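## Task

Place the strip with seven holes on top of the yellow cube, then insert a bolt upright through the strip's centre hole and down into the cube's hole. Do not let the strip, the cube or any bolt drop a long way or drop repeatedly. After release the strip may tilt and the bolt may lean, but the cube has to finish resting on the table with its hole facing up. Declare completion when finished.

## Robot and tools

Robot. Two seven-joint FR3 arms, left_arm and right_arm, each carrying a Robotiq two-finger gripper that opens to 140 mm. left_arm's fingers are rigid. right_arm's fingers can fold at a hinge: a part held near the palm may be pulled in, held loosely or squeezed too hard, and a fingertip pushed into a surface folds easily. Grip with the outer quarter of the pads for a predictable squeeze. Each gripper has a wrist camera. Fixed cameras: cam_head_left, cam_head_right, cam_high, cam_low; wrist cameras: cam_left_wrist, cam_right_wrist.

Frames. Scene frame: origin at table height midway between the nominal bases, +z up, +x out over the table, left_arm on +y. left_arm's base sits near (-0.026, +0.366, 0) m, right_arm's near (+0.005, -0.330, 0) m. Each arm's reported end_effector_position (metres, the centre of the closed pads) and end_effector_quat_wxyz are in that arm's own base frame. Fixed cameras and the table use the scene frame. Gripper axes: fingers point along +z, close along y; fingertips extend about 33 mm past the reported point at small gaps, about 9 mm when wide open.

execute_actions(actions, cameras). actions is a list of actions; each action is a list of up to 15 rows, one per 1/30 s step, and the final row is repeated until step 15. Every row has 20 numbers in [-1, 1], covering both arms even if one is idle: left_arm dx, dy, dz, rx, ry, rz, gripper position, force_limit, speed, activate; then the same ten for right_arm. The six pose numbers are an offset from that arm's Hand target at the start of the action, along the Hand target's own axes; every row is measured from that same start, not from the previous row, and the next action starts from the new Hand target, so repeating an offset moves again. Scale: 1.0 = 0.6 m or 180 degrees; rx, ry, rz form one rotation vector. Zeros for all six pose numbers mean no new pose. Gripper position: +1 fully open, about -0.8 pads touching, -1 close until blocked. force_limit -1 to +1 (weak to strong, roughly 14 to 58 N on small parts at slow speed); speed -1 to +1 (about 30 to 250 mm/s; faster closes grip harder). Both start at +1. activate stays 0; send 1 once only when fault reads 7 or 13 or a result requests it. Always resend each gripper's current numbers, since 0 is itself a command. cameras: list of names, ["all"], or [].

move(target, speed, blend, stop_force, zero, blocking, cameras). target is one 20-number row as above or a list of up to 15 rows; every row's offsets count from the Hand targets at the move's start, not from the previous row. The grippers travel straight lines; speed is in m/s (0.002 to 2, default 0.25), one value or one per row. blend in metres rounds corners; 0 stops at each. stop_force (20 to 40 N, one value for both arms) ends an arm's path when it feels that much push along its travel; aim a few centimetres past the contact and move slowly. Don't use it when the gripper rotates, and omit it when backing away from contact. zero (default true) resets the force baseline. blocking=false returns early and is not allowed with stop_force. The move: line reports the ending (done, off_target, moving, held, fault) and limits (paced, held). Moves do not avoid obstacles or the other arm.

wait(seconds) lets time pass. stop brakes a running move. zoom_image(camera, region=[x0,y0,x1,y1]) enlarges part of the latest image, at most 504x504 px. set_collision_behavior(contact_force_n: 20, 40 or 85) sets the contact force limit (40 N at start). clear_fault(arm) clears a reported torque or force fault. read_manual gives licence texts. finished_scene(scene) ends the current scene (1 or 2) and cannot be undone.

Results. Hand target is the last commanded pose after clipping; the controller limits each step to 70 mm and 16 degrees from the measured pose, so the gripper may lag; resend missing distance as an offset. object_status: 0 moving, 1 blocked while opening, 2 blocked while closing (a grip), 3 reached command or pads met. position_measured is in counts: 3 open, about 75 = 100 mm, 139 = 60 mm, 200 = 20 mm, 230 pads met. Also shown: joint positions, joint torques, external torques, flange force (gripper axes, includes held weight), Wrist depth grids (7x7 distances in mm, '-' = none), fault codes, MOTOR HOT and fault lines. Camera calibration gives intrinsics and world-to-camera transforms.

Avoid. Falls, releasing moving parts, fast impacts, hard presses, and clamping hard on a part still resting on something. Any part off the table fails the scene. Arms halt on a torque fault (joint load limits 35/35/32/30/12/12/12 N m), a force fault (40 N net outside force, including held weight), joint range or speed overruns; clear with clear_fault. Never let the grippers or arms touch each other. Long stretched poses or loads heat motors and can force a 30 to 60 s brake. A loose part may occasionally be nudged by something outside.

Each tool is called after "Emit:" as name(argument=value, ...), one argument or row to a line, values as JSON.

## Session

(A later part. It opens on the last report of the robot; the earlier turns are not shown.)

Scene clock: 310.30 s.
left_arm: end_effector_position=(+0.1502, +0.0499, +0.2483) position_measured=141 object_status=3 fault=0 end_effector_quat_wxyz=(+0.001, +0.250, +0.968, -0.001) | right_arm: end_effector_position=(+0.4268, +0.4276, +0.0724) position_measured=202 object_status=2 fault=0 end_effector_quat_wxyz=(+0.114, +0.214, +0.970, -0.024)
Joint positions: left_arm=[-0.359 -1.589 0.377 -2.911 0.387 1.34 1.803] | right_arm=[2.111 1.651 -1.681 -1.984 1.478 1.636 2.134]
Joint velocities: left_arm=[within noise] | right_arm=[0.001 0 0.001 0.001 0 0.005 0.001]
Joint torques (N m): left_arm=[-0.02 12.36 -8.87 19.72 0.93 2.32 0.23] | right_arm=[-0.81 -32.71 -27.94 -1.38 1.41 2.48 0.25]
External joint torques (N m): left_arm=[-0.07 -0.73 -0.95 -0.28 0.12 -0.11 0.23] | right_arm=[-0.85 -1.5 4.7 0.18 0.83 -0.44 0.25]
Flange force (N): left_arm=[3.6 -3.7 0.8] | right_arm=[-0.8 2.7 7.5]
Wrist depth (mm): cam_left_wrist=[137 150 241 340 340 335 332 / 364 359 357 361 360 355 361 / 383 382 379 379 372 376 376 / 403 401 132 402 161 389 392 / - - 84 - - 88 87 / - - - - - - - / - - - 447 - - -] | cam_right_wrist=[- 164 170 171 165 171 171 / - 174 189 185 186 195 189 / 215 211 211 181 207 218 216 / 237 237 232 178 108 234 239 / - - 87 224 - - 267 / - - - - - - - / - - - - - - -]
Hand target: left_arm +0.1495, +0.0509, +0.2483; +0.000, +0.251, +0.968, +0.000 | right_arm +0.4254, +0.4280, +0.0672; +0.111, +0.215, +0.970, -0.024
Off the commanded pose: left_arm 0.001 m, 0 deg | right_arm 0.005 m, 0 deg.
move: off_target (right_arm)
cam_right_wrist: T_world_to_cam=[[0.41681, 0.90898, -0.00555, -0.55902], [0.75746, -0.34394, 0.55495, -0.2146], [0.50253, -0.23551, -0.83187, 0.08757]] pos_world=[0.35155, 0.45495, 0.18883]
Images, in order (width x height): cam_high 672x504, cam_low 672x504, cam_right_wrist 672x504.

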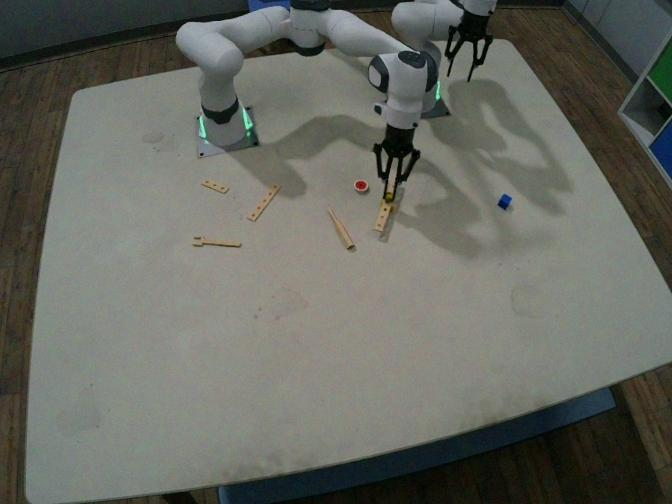

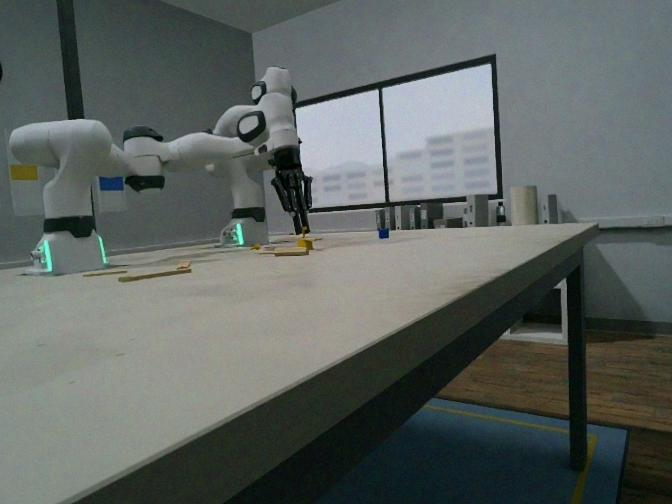

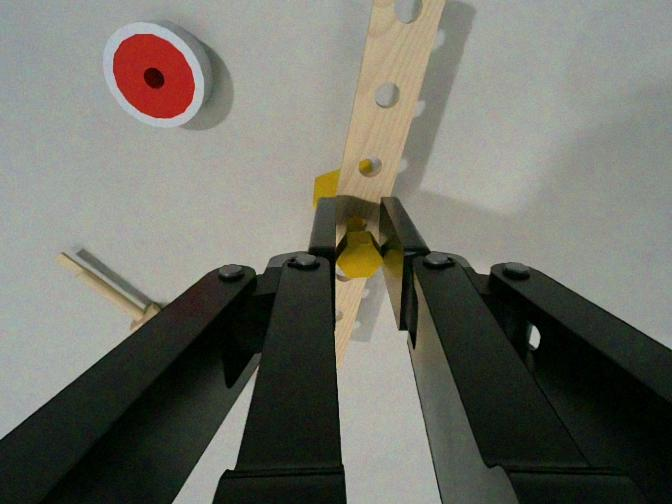

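Emit:
move(
  target=[
    [0,0,0,0,0,0,-0.1,-0.3,-1,0,-0.0036,0.0027,-0.01,0,0,0,-1,-0.3,-0.8,0],
    [0,0,0,0,0,0,-0.1,-0.3,-1,0,-0.0017,0.0027,0.0015,0,0,0,-1,-0.3,-0.8,0],
  ],
  speed=0.02,
  cameras=["cam_right_wrist","cam_low"],
)

Emit:
zoom_image(
  camera="cam_right_wrist",
  region=[310, 180, 410, 280],
)

Emit:
zoom_image(
  camera="cam_low",
  region=[290, 210, 330, 250],
)

Scene clock: 315.53 s.
left_arm: end_effector_position=(+0.1502, +0.0499, +0.2483) position_measured=141 object_status=3 fault=0 end_effector_quat_wxyz=(+0.001, +0.250, +0.968, -0.001) | right_arm: end_effector_position=(+0.4289, +0.4294, +0.0723) position_measured=202 object_status=2 fault=0 end_effector_quat_wxyz=(+0.114, +0.213, +0.970, -0.023)
Joint positions: left_arm=[-0.359 -1.589 0.377 -2.911 0.387 1.34 1.803] | right_arm=[2.106 1.647 -1.678 -1.976 1.477 1.642 2.136]
Joint velocities: left_arm=[within noise] | right_arm=[0.001 -0.001 0 0.002 0 0.004 0]
Joint torques (N m): left_arm=[-0.02 12.35 -8.88 19.68 0.94 2.33 0.25] | right_arm=[-0.79 -32.8 -27.64 -1.28 1.36 2.37 0.21]
External joint torques (N m): left_arm=[-0.05 -0.7 -0.96 -0.36 0.14 -0.11 0.25] | right_arm=[-0.75 -1.51 4.92 0.31 0.8 -0.53 0.21]
Flange force (N): left_arm=[3.5 -3.7 1.0] | right_arm=[-0.7 2.9 7.6]
Wrist depth (mm): cam_left_wrist=[137 150 241 339 338 - 335 / 363 360 357 358 357 365 354 / 381 379 381 381 374 375 370 / 398 409 132 379 393 389 398 / - - 84 422 426 88 87 / - - - - - - - / - - - 502 498 - -] | cam_right_wrist=[- 162 171 173 143 171 171 / 187 177 188 185 185 185 189 / 209 210 211 186 205 217 216 / 238 238 231 178 107 233 240 / 265 - 87 218 - - 267 / - - - - - - - / - - - - - - -]
Hand target: left_arm +0.1495, +0.0509, +0.2483; +0.000, +0.251, +0.968, +0.000 | right_arm +0.4272, +0.4289, +0.0665; +0.111, +0.215, +0.970, -0.024
Off the commanded pose: left_arm 0.001 m, 0 deg | right_arm 0.006 m, 1 deg.
move: off_target (right_arm)
cam_right_wrist: T_world_to_cam=[[0.41573, 0.90948, -0.00424, -0.56132], [0.75697, -0.34342, 0.55593, -0.21555], [0.50416, -0.23433, -0.83122, 0.08564]] pos_world=[0.35335, 0.45655, 0.18863]
Images, in order (width x height): cam_low 672x504, cam_right_wrist 672x504.

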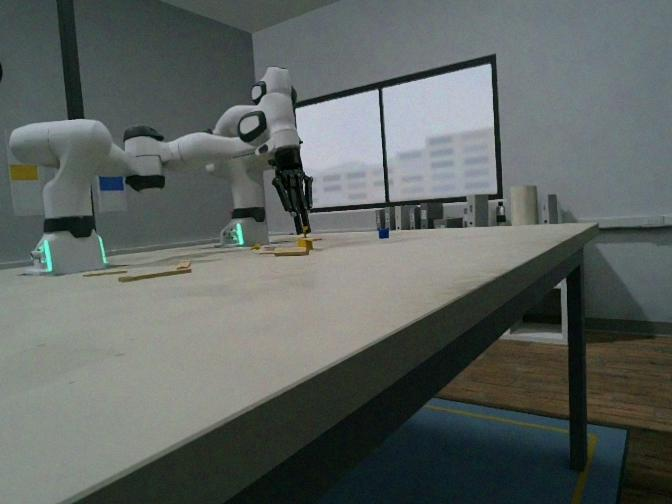

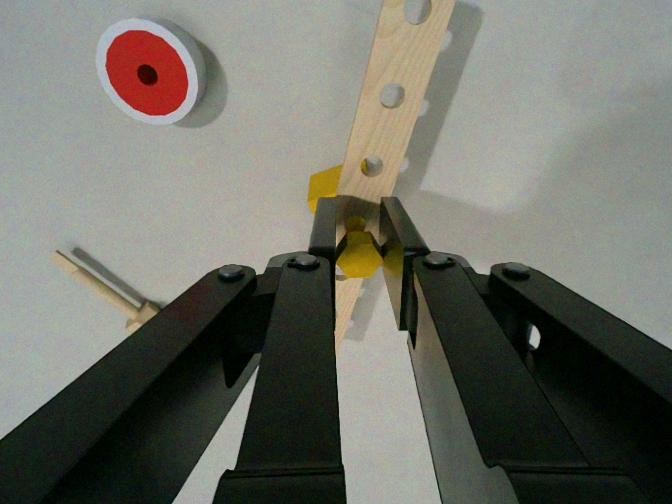

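Scaled by 5.040 from the camera's image (finer frame: 960x720).

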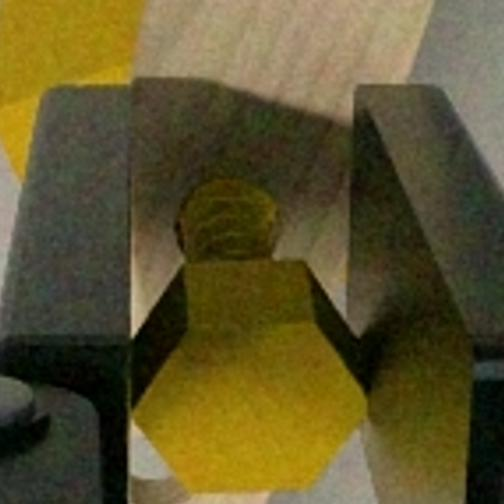

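Scaled by 12.600 from the camera's image (finer frame: 960x720).

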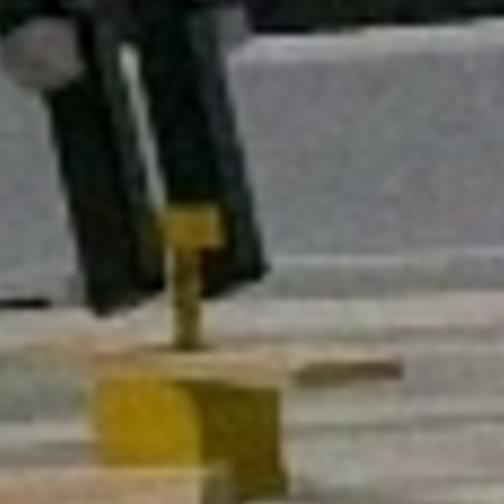

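Emit:
move(
  target=[0,0,0,0,0,0,-0.1,-0.3,-1,0,-0.0025,0,-0.0125,0,0,0,-1,-0.3,-0.8,0],
  speed=0.03,
  cameras=["cam_right_wrist","cam_low"],
)

Emit:
zoom_image(
  camera="cam_right_wrist",
  region=[310, 180, 410, 280],
)

Emit:
zoom_image(
  camera="cam_low",
  region=[290, 210, 330, 250],
)

Scene clock: 319.40 s.
left_arm: end_effector_position=(+0.1502, +0.0499, +0.2483) position_measured=141 object_status=3 fault=0 end_effector_quat_wxyz=(+0.001, +0.250, +0.968, -0.001) | right_arm: end_effector_position=(+0.4275, +0.4295, +0.0736) position_measured=202 object_status=2 fault=0 end_effector_quat_wxyz=(+0.112, +0.214, +0.970, -0.023)
Joint positions: left_arm=[-0.359 -1.589 0.377 -2.911 0.387 1.34 1.803] | right_arm=[2.106 1.642 -1.68 -1.975 1.473 1.637 2.136]
Joint velocities: left_arm=[within noise] | right_arm=[0 0.001 -0.002 0 -0.005 -0.004 0]
Joint torques (N m): left_arm=[0.01 12.33 -8.92 19.65 0.94 2.33 0.27] | right_arm=[-1.47 -34.52 -32.03 -1.61 0.18 2.47 0.13]
External joint torques (N m): left_arm=[-0.07 -0.74 -0.97 -0.44 0.13 -0.11 0.27] | right_arm=[-1.57 -3.12 0.63 -0.23 -0.41 -0.44 0.14]
Flange force (N): left_arm=[3.7 -3.9 1.3] | right_arm=[-4.2 3.4 -2.3]
Wrist depth (mm): cam_left_wrist=[137 151 241 338 351 337 335 / 365 360 358 357 359 358 354 / 376 381 381 379 372 376 374 / 408 403 133 402 392 117 393 / - - 84 426 428 88 87 / - - - 462 458 - - / - - - 491 480 - -] | cam_right_wrist=[171 165 171 170 147 170 172 / 189 175 186 183 186 186 189 / 211 211 217 183 209 218 211 / - 238 227 163 108 226 - / 267 - - 218 - - 269 / - - - - - - - / - - - - - - -]
Hand target: left_arm +0.1495, +0.0509, +0.2483; +0.000, +0.251, +0.968, +0.000 | right_arm +0.4270, +0.4290, +0.0742; +0.111, +0.215, +0.970, -0.024
Off the commanded pose: left_arm 0.001 m, 0 deg | right_arm 0.001 m, 0 deg.
move: done
cam_right_wrist: T_world_to_cam=[[0.41642, 0.90916, -0.00555, -0.56091], [0.75932, -0.34442, 0.55209, -0.2155], [0.50002, -0.23411, -0.83377, 0.08932]] pos_world=[0.35254, 0.45665, 0.19033]
Images, in order (width x height): cam_low 672x504, cam_right_wrist 672x504.

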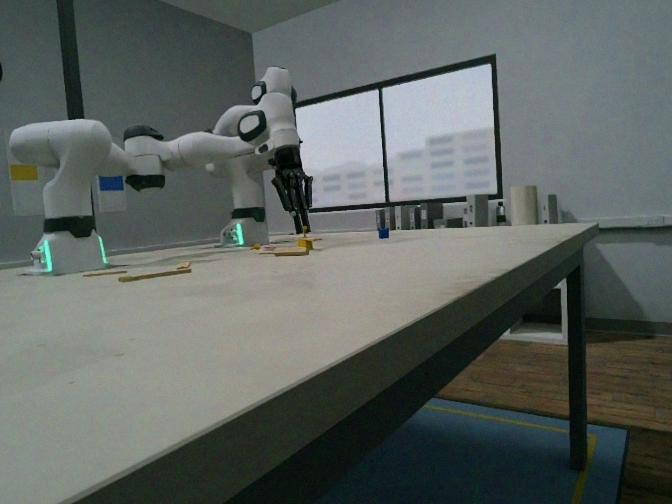

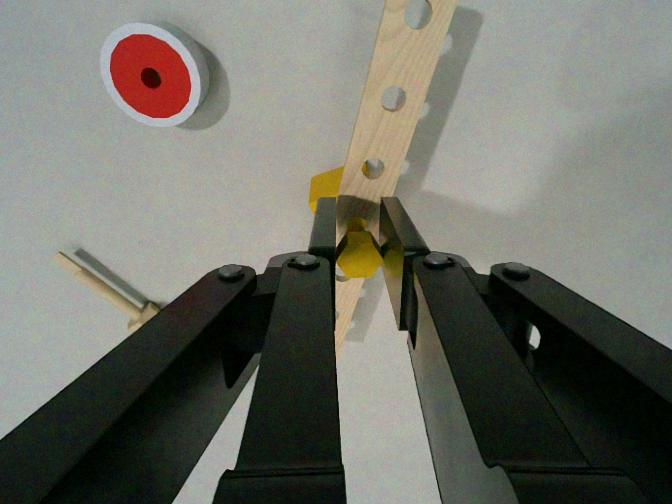

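Scaled by 5.040 from the camera's image (finer frame: 960x720).

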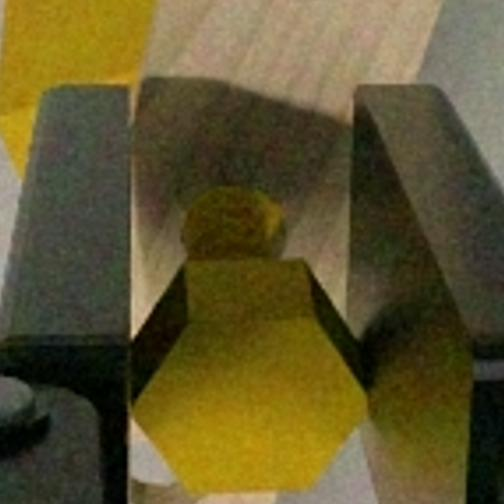

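Scaled by 12.600 from the camera's image (finer frame: 960x720).

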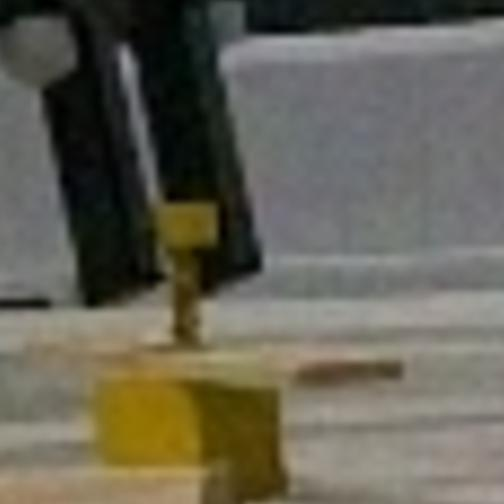

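Emit:
move(
  target=[
    [0,0,0,0,0,0,-0.1,-0.3,-1,0,0.0021,0.0012,-0.0005,0,0,0,-1,-0.3,-0.8,0],
    [0,0,0,0,0,0,-0.1,-0.3,-1,0,0.0044,0.0012,0.0095,0,0,0,-1,-0.3,-0.8,0],
  ],
  speed=0.015,
  cameras=["cam_right_wrist","cam_low"],
)

Emit:
zoom_image(
  camera="cam_right_wrist",
  region=[310, 180, 410, 280],
)

Emit:
zoom_image(
  camera="cam_low",
  region=[290, 210, 330, 250],
)

Scene clock: 323.33 s.
left_arm: end_effector_position=(+0.1502, +0.0499, +0.2483) position_measured=141 object_status=3 fault=0 end_effector_quat_wxyz=(+0.001, +0.250, +0.968, -0.001) | right_arm: end_effector_position=(+0.4277, +0.4298, +0.0724) position_measured=202 object_status=2 fault=0 end_effector_quat_wxyz=(+0.113, +0.214, +0.970, -0.024)
Joint positions: left_arm=[-0.359 -1.589 0.377 -2.911 0.387 1.34 1.803] | right_arm=[2.106 1.643 -1.678 -1.974 1.473 1.64 2.139]
Joint velocities: left_arm=[within noise] | right_arm=[0.001 0.001 0.002 -0.001 0.002 0.007 0.002]
Joint torques (N m): left_arm=[-0.02 12.39 -8.84 19.68 0.92 2.32 0.28] | right_arm=[-0.64 -32.98 -28.45 -1.49 1.11 2.59 0.23]
External joint torques (N m): left_arm=[-0.04 -0.66 -0.9 -0.44 0.11 -0.13 0.28] | right_arm=[-0.93 -1.63 4.14 -0.21 0.52 -0.31 0.24]
Flange force (N): left_arm=[3.5 -3.6 1.2] | right_arm=[-0.9 1.6 6.1]
Wrist depth (mm): cam_left_wrist=[137 151 241 337 342 335 335 / 364 359 350 359 357 354 353 / 383 381 370 379 374 377 376 / 405 405 112 403 392 390 396 / - - 84 422 429 88 84 / - - - 468 456 - - / - - - - - - -] | cam_right_wrist=[- 164 171 169 146 171 172 / 185 174 187 186 182 189 190 / 214 209 - 181 211 212 210 / 236 - 230 - 129 233 241 / - - 87 224 - - 267 / - - - - - - - / - - - - - - -]
Hand target: left_arm +0.1495, +0.0509, +0.2483; +0.000, +0.251, +0.968, +0.000 | right_arm +0.4261, +0.4302, +0.0680; +0.111, +0.215, +0.970, -0.024
Off the commanded pose: left_arm 0.001 m, 0 deg | right_arm 0.005 m, 0 deg.
move: off_target (right_arm)
cam_right_wrist: T_world_to_cam=[[0.41734, 0.90873, -0.00621, -0.56142], [0.75841, -0.34453, 0.55327, -0.21454], [0.50063, -0.23561, -0.83298, 0.08862]] pos_world=[0.35265, 0.45715, 0.18903]
Images, in order (width x height): cam_low 672x504, cam_right_wrist 672x504.

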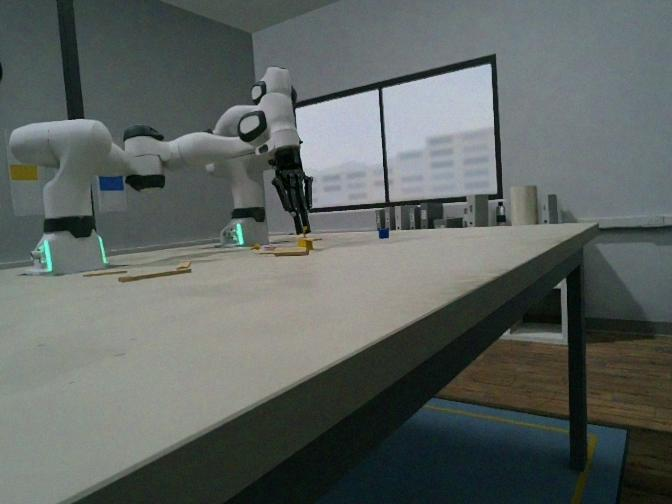

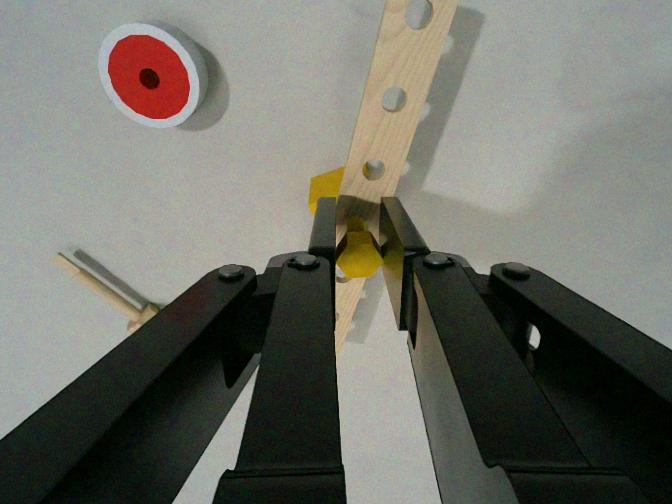

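Scaled by 5.040 from the camera's image (finer frame: 960x720).

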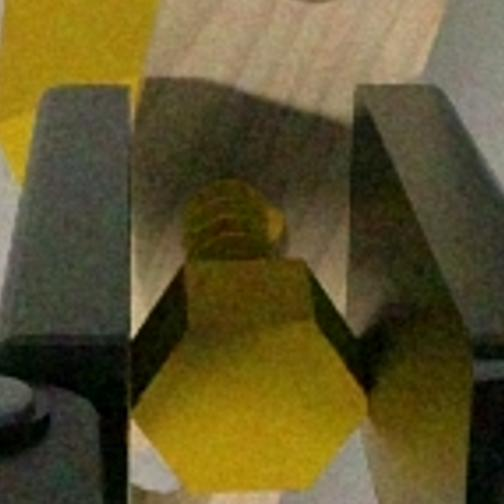

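Scaled by 12.600 from the camera's image (finer frame: 960x720).

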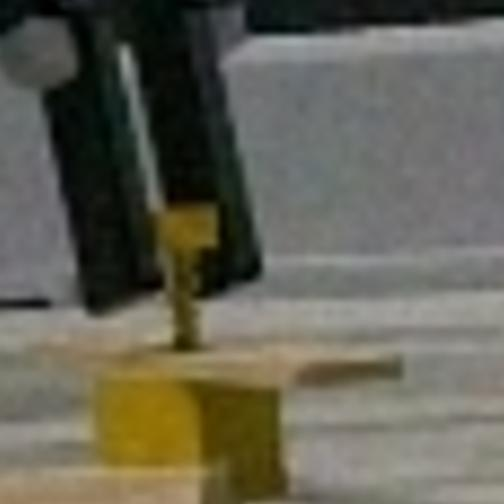

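Emit:
move(
  target=[
    [0,0,0,0,0,0,-0.1,-0.3,-1,0,-0.004,0,-0.0105,0,0,0,-1,-0.3,-0.8,0],
    [0,0,0,0,0,0,-0.1,-0.3,-1,0,-0.0055,0.0022,-0.009,0,0,0,-1,-0.3,-0.8,0],
  ],
  speed=0.03,
  cameras=["cam_right_wrist"],
)

Emit:
zoom_image(
  camera="cam_right_wrist",
  region=[310, 180, 410, 280],
)

Emit:
move(
  target=[0,0,0,0,0,0,-0.1,-0.3,-1,0,0.0027,0,0.012,0,0,0,-1,-0.3,-0.8,0],
  speed=0.015,
  cameras=["cam_right_wrist","cam_low"],
)

Emit:
zoom_image(
  camera="cam_right_wrist",
  region=[310, 180, 410, 280],
)

Emit:
zoom_image(
  camera="cam_low",
  region=[290, 210, 330, 250],
)

Scene clock: 327.93 s.
left_arm: end_effector_position=(+0.1502, +0.0499, +0.2483) position_measured=141 object_status=3 fault=0 end_effector_quat_wxyz=(+0.001, +0.250, +0.968, -0.001) | right_arm: end_effector_position=(+0.4289, +0.4307, +0.0740) position_measured=202 object_status=2 fault=0 end_effector_quat_wxyz=(+0.112, +0.214, +0.970, -0.024)
Joint positions: left_arm=[-0.359 -1.589 0.377 -2.911 0.387 1.34 1.803] | right_arm=[2.1 1.64 -1.68 -1.968 1.471 1.638 2.139]
Joint torques (N m): left_arm=[0.02 12.37 -8.92 19.72 0.93 2.32 0.24] | right_arm=[-1.37 -34.39 -31.73 -1.31 0.45 2.44 0.14]
External joint torques (N m): left_arm=[0.04 -0.72 -0.99 -0.3 0.13 -0.12 0.24] | right_arm=[-1.37 -2.87 0.82 0.08 -0.13 -0.44 0.15]
Flange force (N): left_arm=[3.8 -3.8 0.9] | right_arm=[-3.8 4.0 -1.5]
Wrist depth (mm): cam_left_wrist=[137 151 241 336 339 339 335 / 361 359 359 359 354 354 355 / 381 376 379 380 374 375 373 / 407 - 133 406 391 391 393 / - - 84 429 425 88 87 / - - - 458 456 - - / - - - 489 494 - -] | cam_right_wrist=[172 165 169 173 148 173 167 / 190 176 190 187 187 191 195 / 212 212 212 192 208 219 220 / 236 234 233 - 109 234 233 / - - - 220 - - - / - - - - - - - / - - - - - - -]
Hand target: left_arm +0.1495, +0.0509, +0.2483; +0.000, +0.251, +0.968, +0.000 | right_arm +0.4285, +0.4306, +0.0740; +0.111, +0.215, +0.970, -0.024
Off the commanded pose: left_arm 0.001 m, 0 deg | right_arm 0.000 m, 0 deg.
move: done
cam_right_wrist: T_world_to_cam=[[0.41749, 0.90866, -0.00594, -0.5628], [0.759, -0.34512, 0.5521, -0.21598], [0.49962, -0.235, -0.83376, 0.08975]] pos_world=[0.35405, 0.45795, 0.19073]

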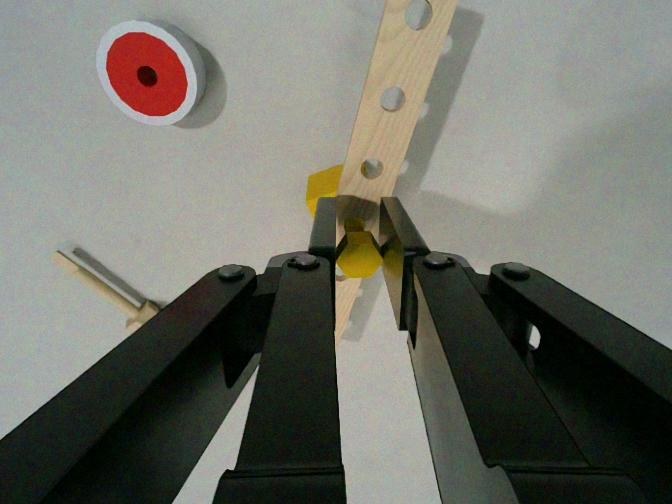

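Scaled by 5.040 from the camera's image (finer frame: 960x720).

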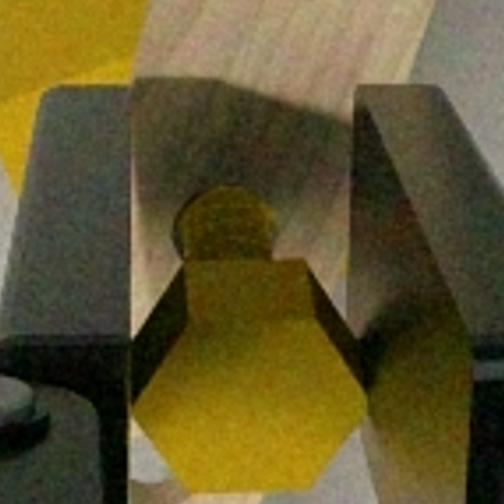

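Scene clock: 328.80 s.
left_arm: end_effector_position=(+0.1502, +0.0499, +0.2483) position_measured=141 object_status=3 fault=0 end_effector_quat_wxyz=(+0.001, +0.250, +0.968, -0.001) | right_arm: end_effector_position=(+0.4305, +0.4306, +0.0723) position_measured=202 object_status=2 fault=0 end_effector_quat_wxyz=(+0.114, +0.214, +0.970, -0.023)
Joint positions: left_arm=[-0.359 -1.589 0.377 -2.911 0.387 1.34 1.803] | right_arm=[2.1 1.64 -1.675 -1.968 1.471 1.647 2.139]
Joint velocities: left_arm=[within noise] | right_arm=[0.001 -0.001 0.001 -0.001 0 0.005 0]
Joint torques (N m): left_arm=[-0.03 12.31 -8.84 19.65 0.92 2.32 0.24] | right_arm=[-0.9 -32.97 -27.54 -1.43 1.41 2.4 0.23]
External joint torques (N m): left_arm=[-0.03 -0.75 -0.93 -0.38 0.12 -0.12 0.24] | right_arm=[-1 -1.34 5.27 -0.06 0.82 -0.51 0.23]
Flange force (N): left_arm=[3.8 -3.8 1.2] | right_arm=[-0.7 2.1 8.4]
Wrist depth (mm): cam_left_wrist=[137 150 263 339 342 335 336 / 364 359 357 358 356 354 354 / 382 380 381 379 372 376 373 / 400 403 133 391 390 389 396 / - - 84 425 431 88 87 / - - - 462 467 - - / - - - 469 501 - -] | cam_right_wrist=[- 163 170 171 143 171 - / 188 174 189 185 186 184 192 / - 209 211 182 175 213 212 / 239 239 232 186 227 233 242 / - - - 218 - - 268 / - - - - - - - / - - - - - - -]
Hand target: left_arm +0.1495, +0.0509, +0.2483; +0.000, +0.251, +0.968, +0.000 | right_arm +0.4285, +0.4306, +0.0666; +0.111, +0.215, +0.970, -0.024
Off the commanded pose: left_arm 0.001 m, 0 deg | right_arm 0.006 m, 0 deg.
move: off_target (right_arm)
cam_right_wrist: T_world_to_cam=[[0.41678, 0.90899, -0.0049, -0.56323], [0.75687, -0.34404, 0.55569, -0.21603], [0.50343, -0.23531, -0.83137, 0.08582]] pos_world=[0.35505, 0.45785, 0.18863]
Images, in order (width x height): cam_low 672x504, cam_right_wrist 672x504.

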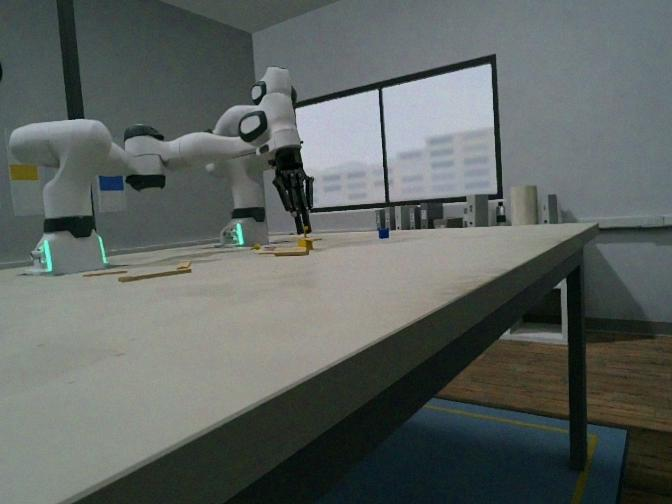

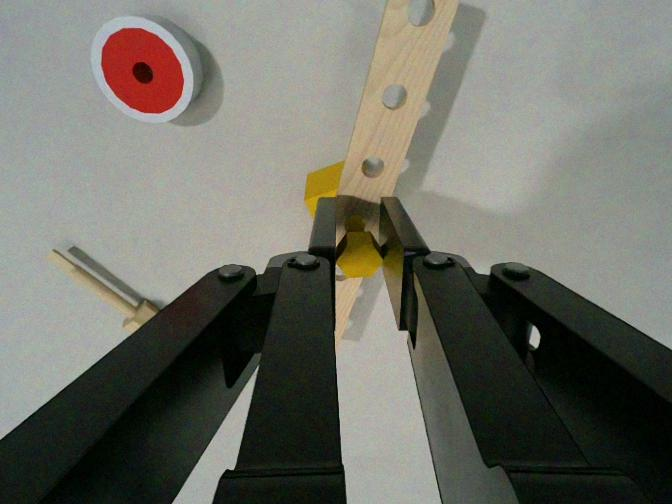

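Scaled by 5.040 from the camera's image (finer frame: 960x720).

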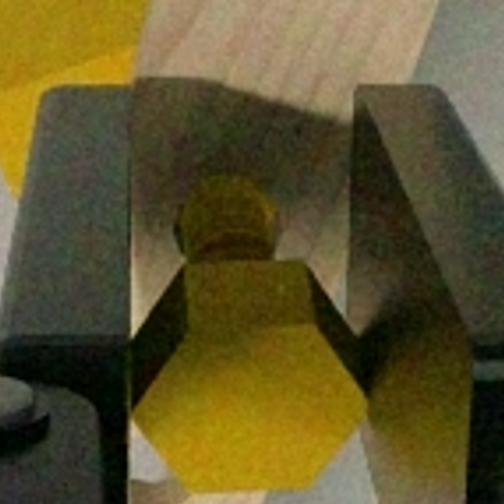

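Scaled by 12.600 from the camera's image (finer frame: 960x720).

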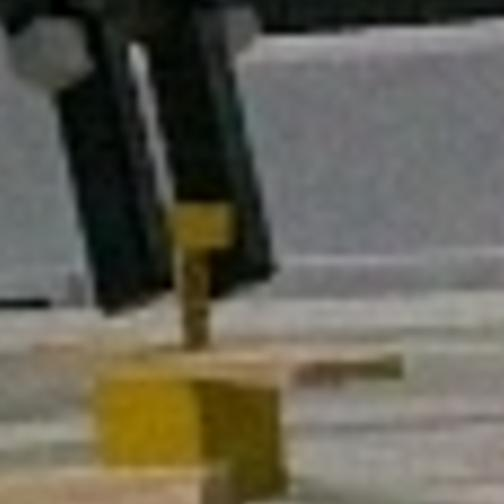

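Emit:
move(
  target=[0,0,0,0,0,0,-0.1,-0.3,-1,0,-0.0078,0,-0.0337,0,0,0,-1,-0.3,-0.8,0],
  speed=0.05,
  cameras=["cam_right_wrist","cam_low","cam_high"],
)

Emit:
zoom_image(
  camera="cam_right_wrist",
  region=[310, 150, 410, 250],
)

Emit:
zoom_image(
  camera="cam_low",
  region=[290, 210, 330, 250],
)

Emit:
zoom_image(
  camera="cam_high",
  region=[370, 180, 410, 220],
)

Scene clock: 336.47 s.
left_arm: end_effector_position=(+0.1502, +0.0499, +0.2483) position_measured=141 object_status=3 fault=0 end_effector_quat_wxyz=(+0.001, +0.250, +0.968, -0.001) | right_arm: end_effector_position=(+0.4291, +0.4311, +0.0870) position_measured=202 object_status=2 fault=0 end_effector_quat_wxyz=(+0.112, +0.215, +0.970, -0.023)
Joint positions: left_arm=[-0.359 -1.589 0.377 -2.911 0.387 1.34 1.803] | right_arm=[2.097 1.622 -1.699 -1.963 1.448 1.628 2.139]
Joint velocities: left_arm=[within noise] | right_arm=[-0.001 0.001 0 0 -0.003 -0.004 0]
Joint torques (N m): left_arm=[-0.03 12.33 -8.85 19.67 0.9 2.33 0.28] | right_arm=[-1.42 -34.77 -31.81 -1.19 0.19 2.34 0.04]
External joint torques (N m): left_arm=[-0.07 -0.83 -0.91 -0.35 0.09 -0.11 0.28] | right_arm=[-1.34 -3.12 0.79 -0.25 -0.38 -0.56 0.05]
Flange force (N): left_arm=[4.0 -3.9 1.2] | right_arm=[-3.8 2.8 -2.2]
Wrist depth (mm): cam_left_wrist=[137 151 242 339 339 337 334 / 364 361 356 358 358 356 354 / 382 383 379 378 372 373 375 / 406 404 132 423 162 391 393 / - - 84 429 - 88 87 / - - - 458 459 - - / - - - 487 490 - -] | cam_right_wrist=[183 173 184 179 153 187 181 / 202 183 203 199 201 205 204 / - - 230 194 222 221 227 / 262 249 - 202 245 - - / 284 - - 277 - - 283 / - - - - - - - / - - - - - - -]
Hand target: left_arm +0.1495, +0.0509, +0.2483; +0.000, +0.251, +0.968, +0.000 | right_arm +0.4285, +0.4306, +0.0874; +0.111, +0.215, +0.970, -0.024
Off the commanded pose: left_arm 0.001 m, 0 deg | right_arm 0.001 m, 0 deg.
move: done
cam_right_wrist: T_world_to_cam=[[0.41859, 0.90816, -0.00469, -0.56354], [0.75827, -0.34665, 0.55215, -0.22215], [0.49982, -0.23468, -0.83373, 0.10042]] pos_world=[0.35415, 0.45835, 0.20373]
Images, in order (width x height): cam_high 672x504, cam_low 672x504, cam_right_wrist 672x504.

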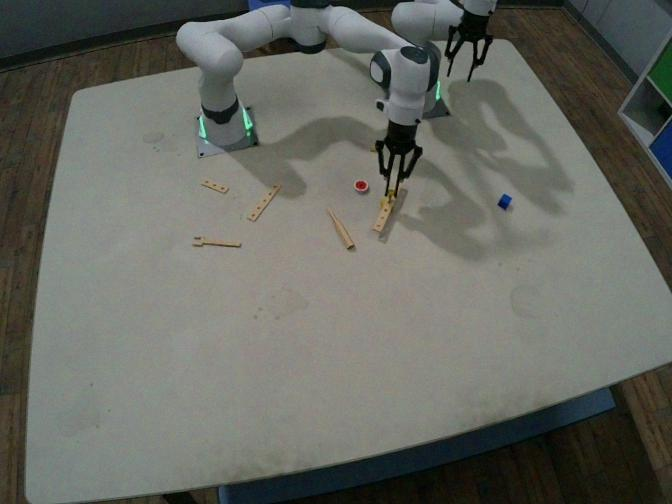

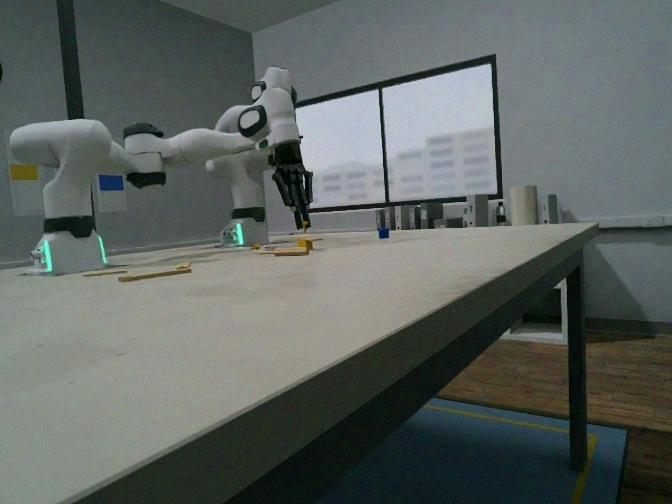

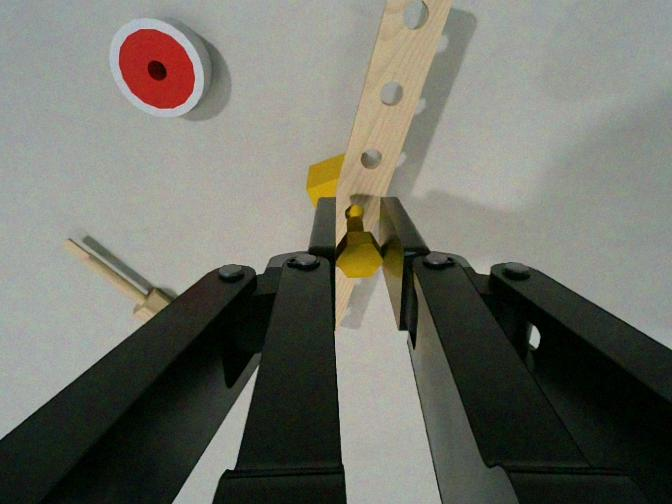

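Scaled by 5.040 from the camera's image (finer frame: 960x720).

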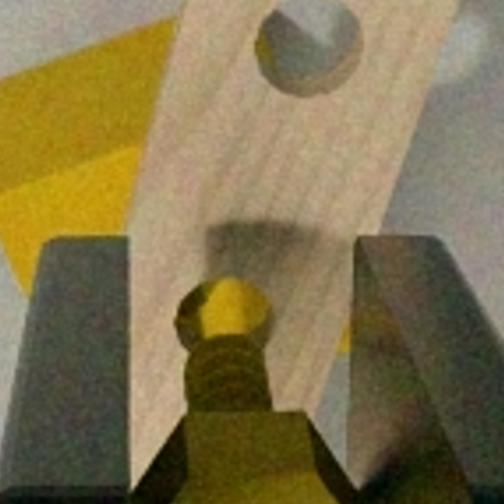

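Scaled by 12.600 from the camera's image (finer frame: 960x720).

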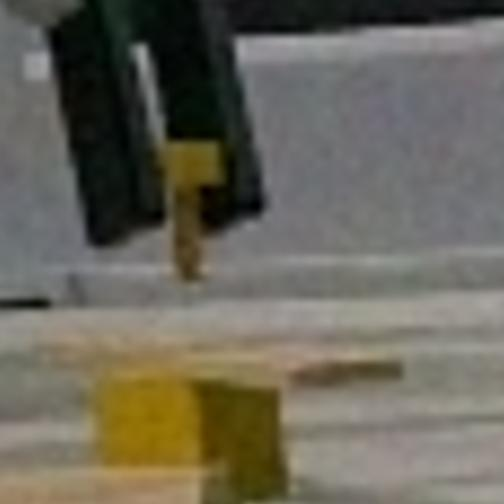

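Scaled by 12.600 from the camera's image (finer frame: 960x720).

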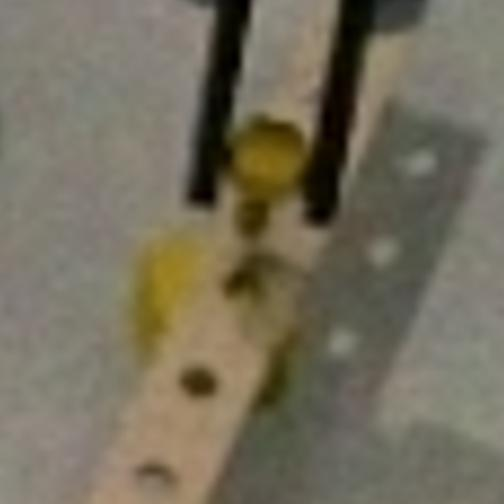

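Emit:
move(
  target=[
    [0,0,0,0,0,0,-0.1,-0.3,-1,0,-0.015,0,-0.065,0,0,0,-1,-0.3,-0.8,0],
    [0,0,0,0,0,0,-0.1,-0.3,-1,0,-0.1738,-0.3162,-0.0847,0,0,0,-1,-0.3,-0.8,0],
    [-0.614,-0.221,0.183,0,0,0,-0.1,-0.3,-1,0,-0.1738,-0.3162,-0.0847,0,0,0,-1,-0.3,-0.8,0],
  ],
  speed=[0.1,0.25,0.3],
  blend=[0.01,0,0],
  cameras=["cam_left_wrist","cam_right_wrist","cam_high"],
)

Emit:
zoom_image(
  camera="cam_left_wrist",
  region=[300, 200, 430, 330],
)

Scene clock: 348.83 s.
left_arm: end_effector_position=(+0.4053, -0.2434, +0.1383) position_measured=141 object_status=3 fault=0 end_effector_quat_wxyz=(-0.002, +0.250, +0.968, +0.001) | right_arm: end_effector_position=(+0.4297, +0.2214, +0.1595) position_measured=202 object_status=2 fault=0 end_effector_quat_wxyz=(+0.109, +0.217, +0.970, -0.024)
Joint positions: left_arm=[-0.858 -0.115 0.315 -2.423 0.051 2.309 1.498] | right_arm=[2.122 1.55 -1.862 -2.397 1.309 1.613 1.71]
Joint velocities: left_arm=[0 0 0.001 -0.001 -0.002 0.004 0.002] | right_arm=[within noise]
Joint torques (N m): left_arm=[-0.07 -25.19 -1.72 22.23 0.07 2.86 0.34] | right_arm=[-1.02 -23.14 -27.94 3.28 0.68 2.81 -0.15]
External joint torques (N m): left_arm=[-0.01 -0.9 -0.54 0.07 -0.53 0.43 0.34] | right_arm=[-0.9 -2 0.2 -0.96 -0.06 -0.16 -0.14]
Flange force (N): left_arm=[1.7 0.0 -0.1] | right_arm=[-3.1 -1.3 -0.1]
Wrist depth (mm): cam_left_wrist=[245 245 242 241 241 240 240 / 256 254 255 257 249 255 255 / 270 271 264 267 266 270 269 / 287 284 132 280 280 279 282 / - - 84 301 305 88 87 / - - - 322 325 - - / - - - 349 348 - -] | cam_right_wrist=[247 243 251 250 251 - 250 / 277 271 279 282 279 276 248 / 307 313 307 310 295 300 296 / 348 327 344 - 108 - - / - - 85 - - - - / - - - - - - - / - - - - - - -]
Hand target: left_arm +0.4068, -0.2443, +0.1387; +0.000, +0.251, +0.968, +0.000 | right_arm +0.4299, +0.2205, +0.1603; +0.111, +0.215, +0.970, -0.024
Off the commanded pose: left_arm 0.002 m, 0 deg | right_arm 0.001 m, 0 deg.
move: done; limits=paced
cam_left_wrist: T_world_to_cam=[[0.49829, 0.86701, -0.00331, 0.02099], [0.81666, -0.46806, 0.33763, -0.49227], [0.29117, -0.17094, -0.94127, 0.11398]] pos_world=[0.35837, -0.22913, 0.27355]
cam_right_wrist: T_world_to_cam=[[0.42248, 0.90635, -0.0072, -0.37394], [0.75971, -0.34977, 0.54818, -0.33465], [0.49433, -0.23706, -0.83633, 0.11463]] pos_world=[0.35555, 0.24904, 0.27663]
Images, in order (width x height): cam_high 672x504, cam_left_wrist 672x504, cam_right_wrist 672x504.

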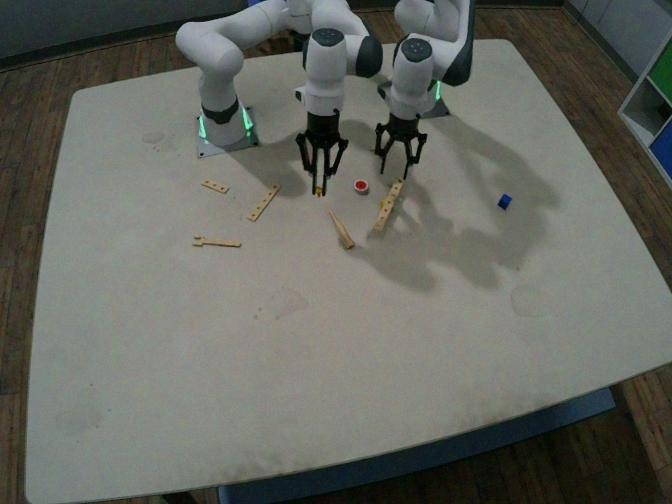

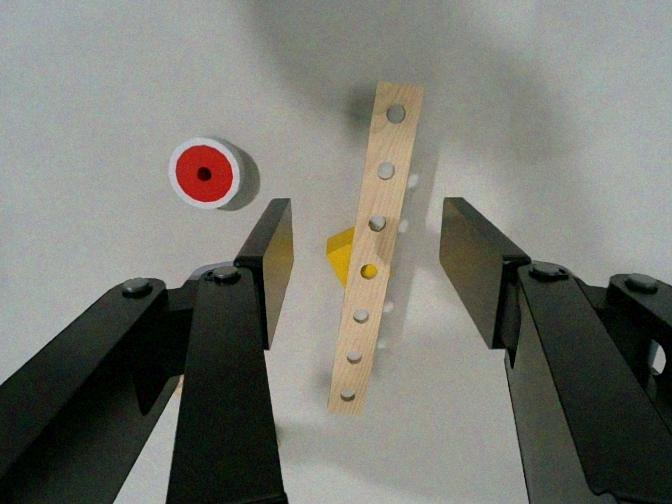

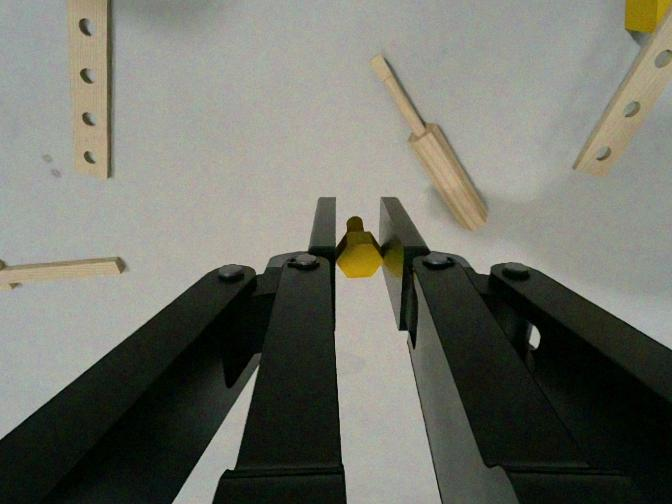

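Scaled by 3.877 from the camera's image (finer frame: 960x720).

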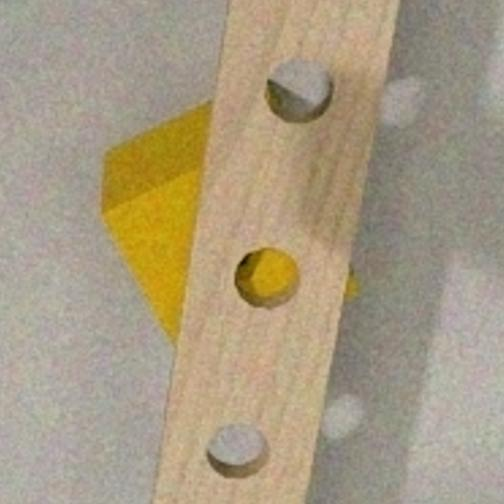

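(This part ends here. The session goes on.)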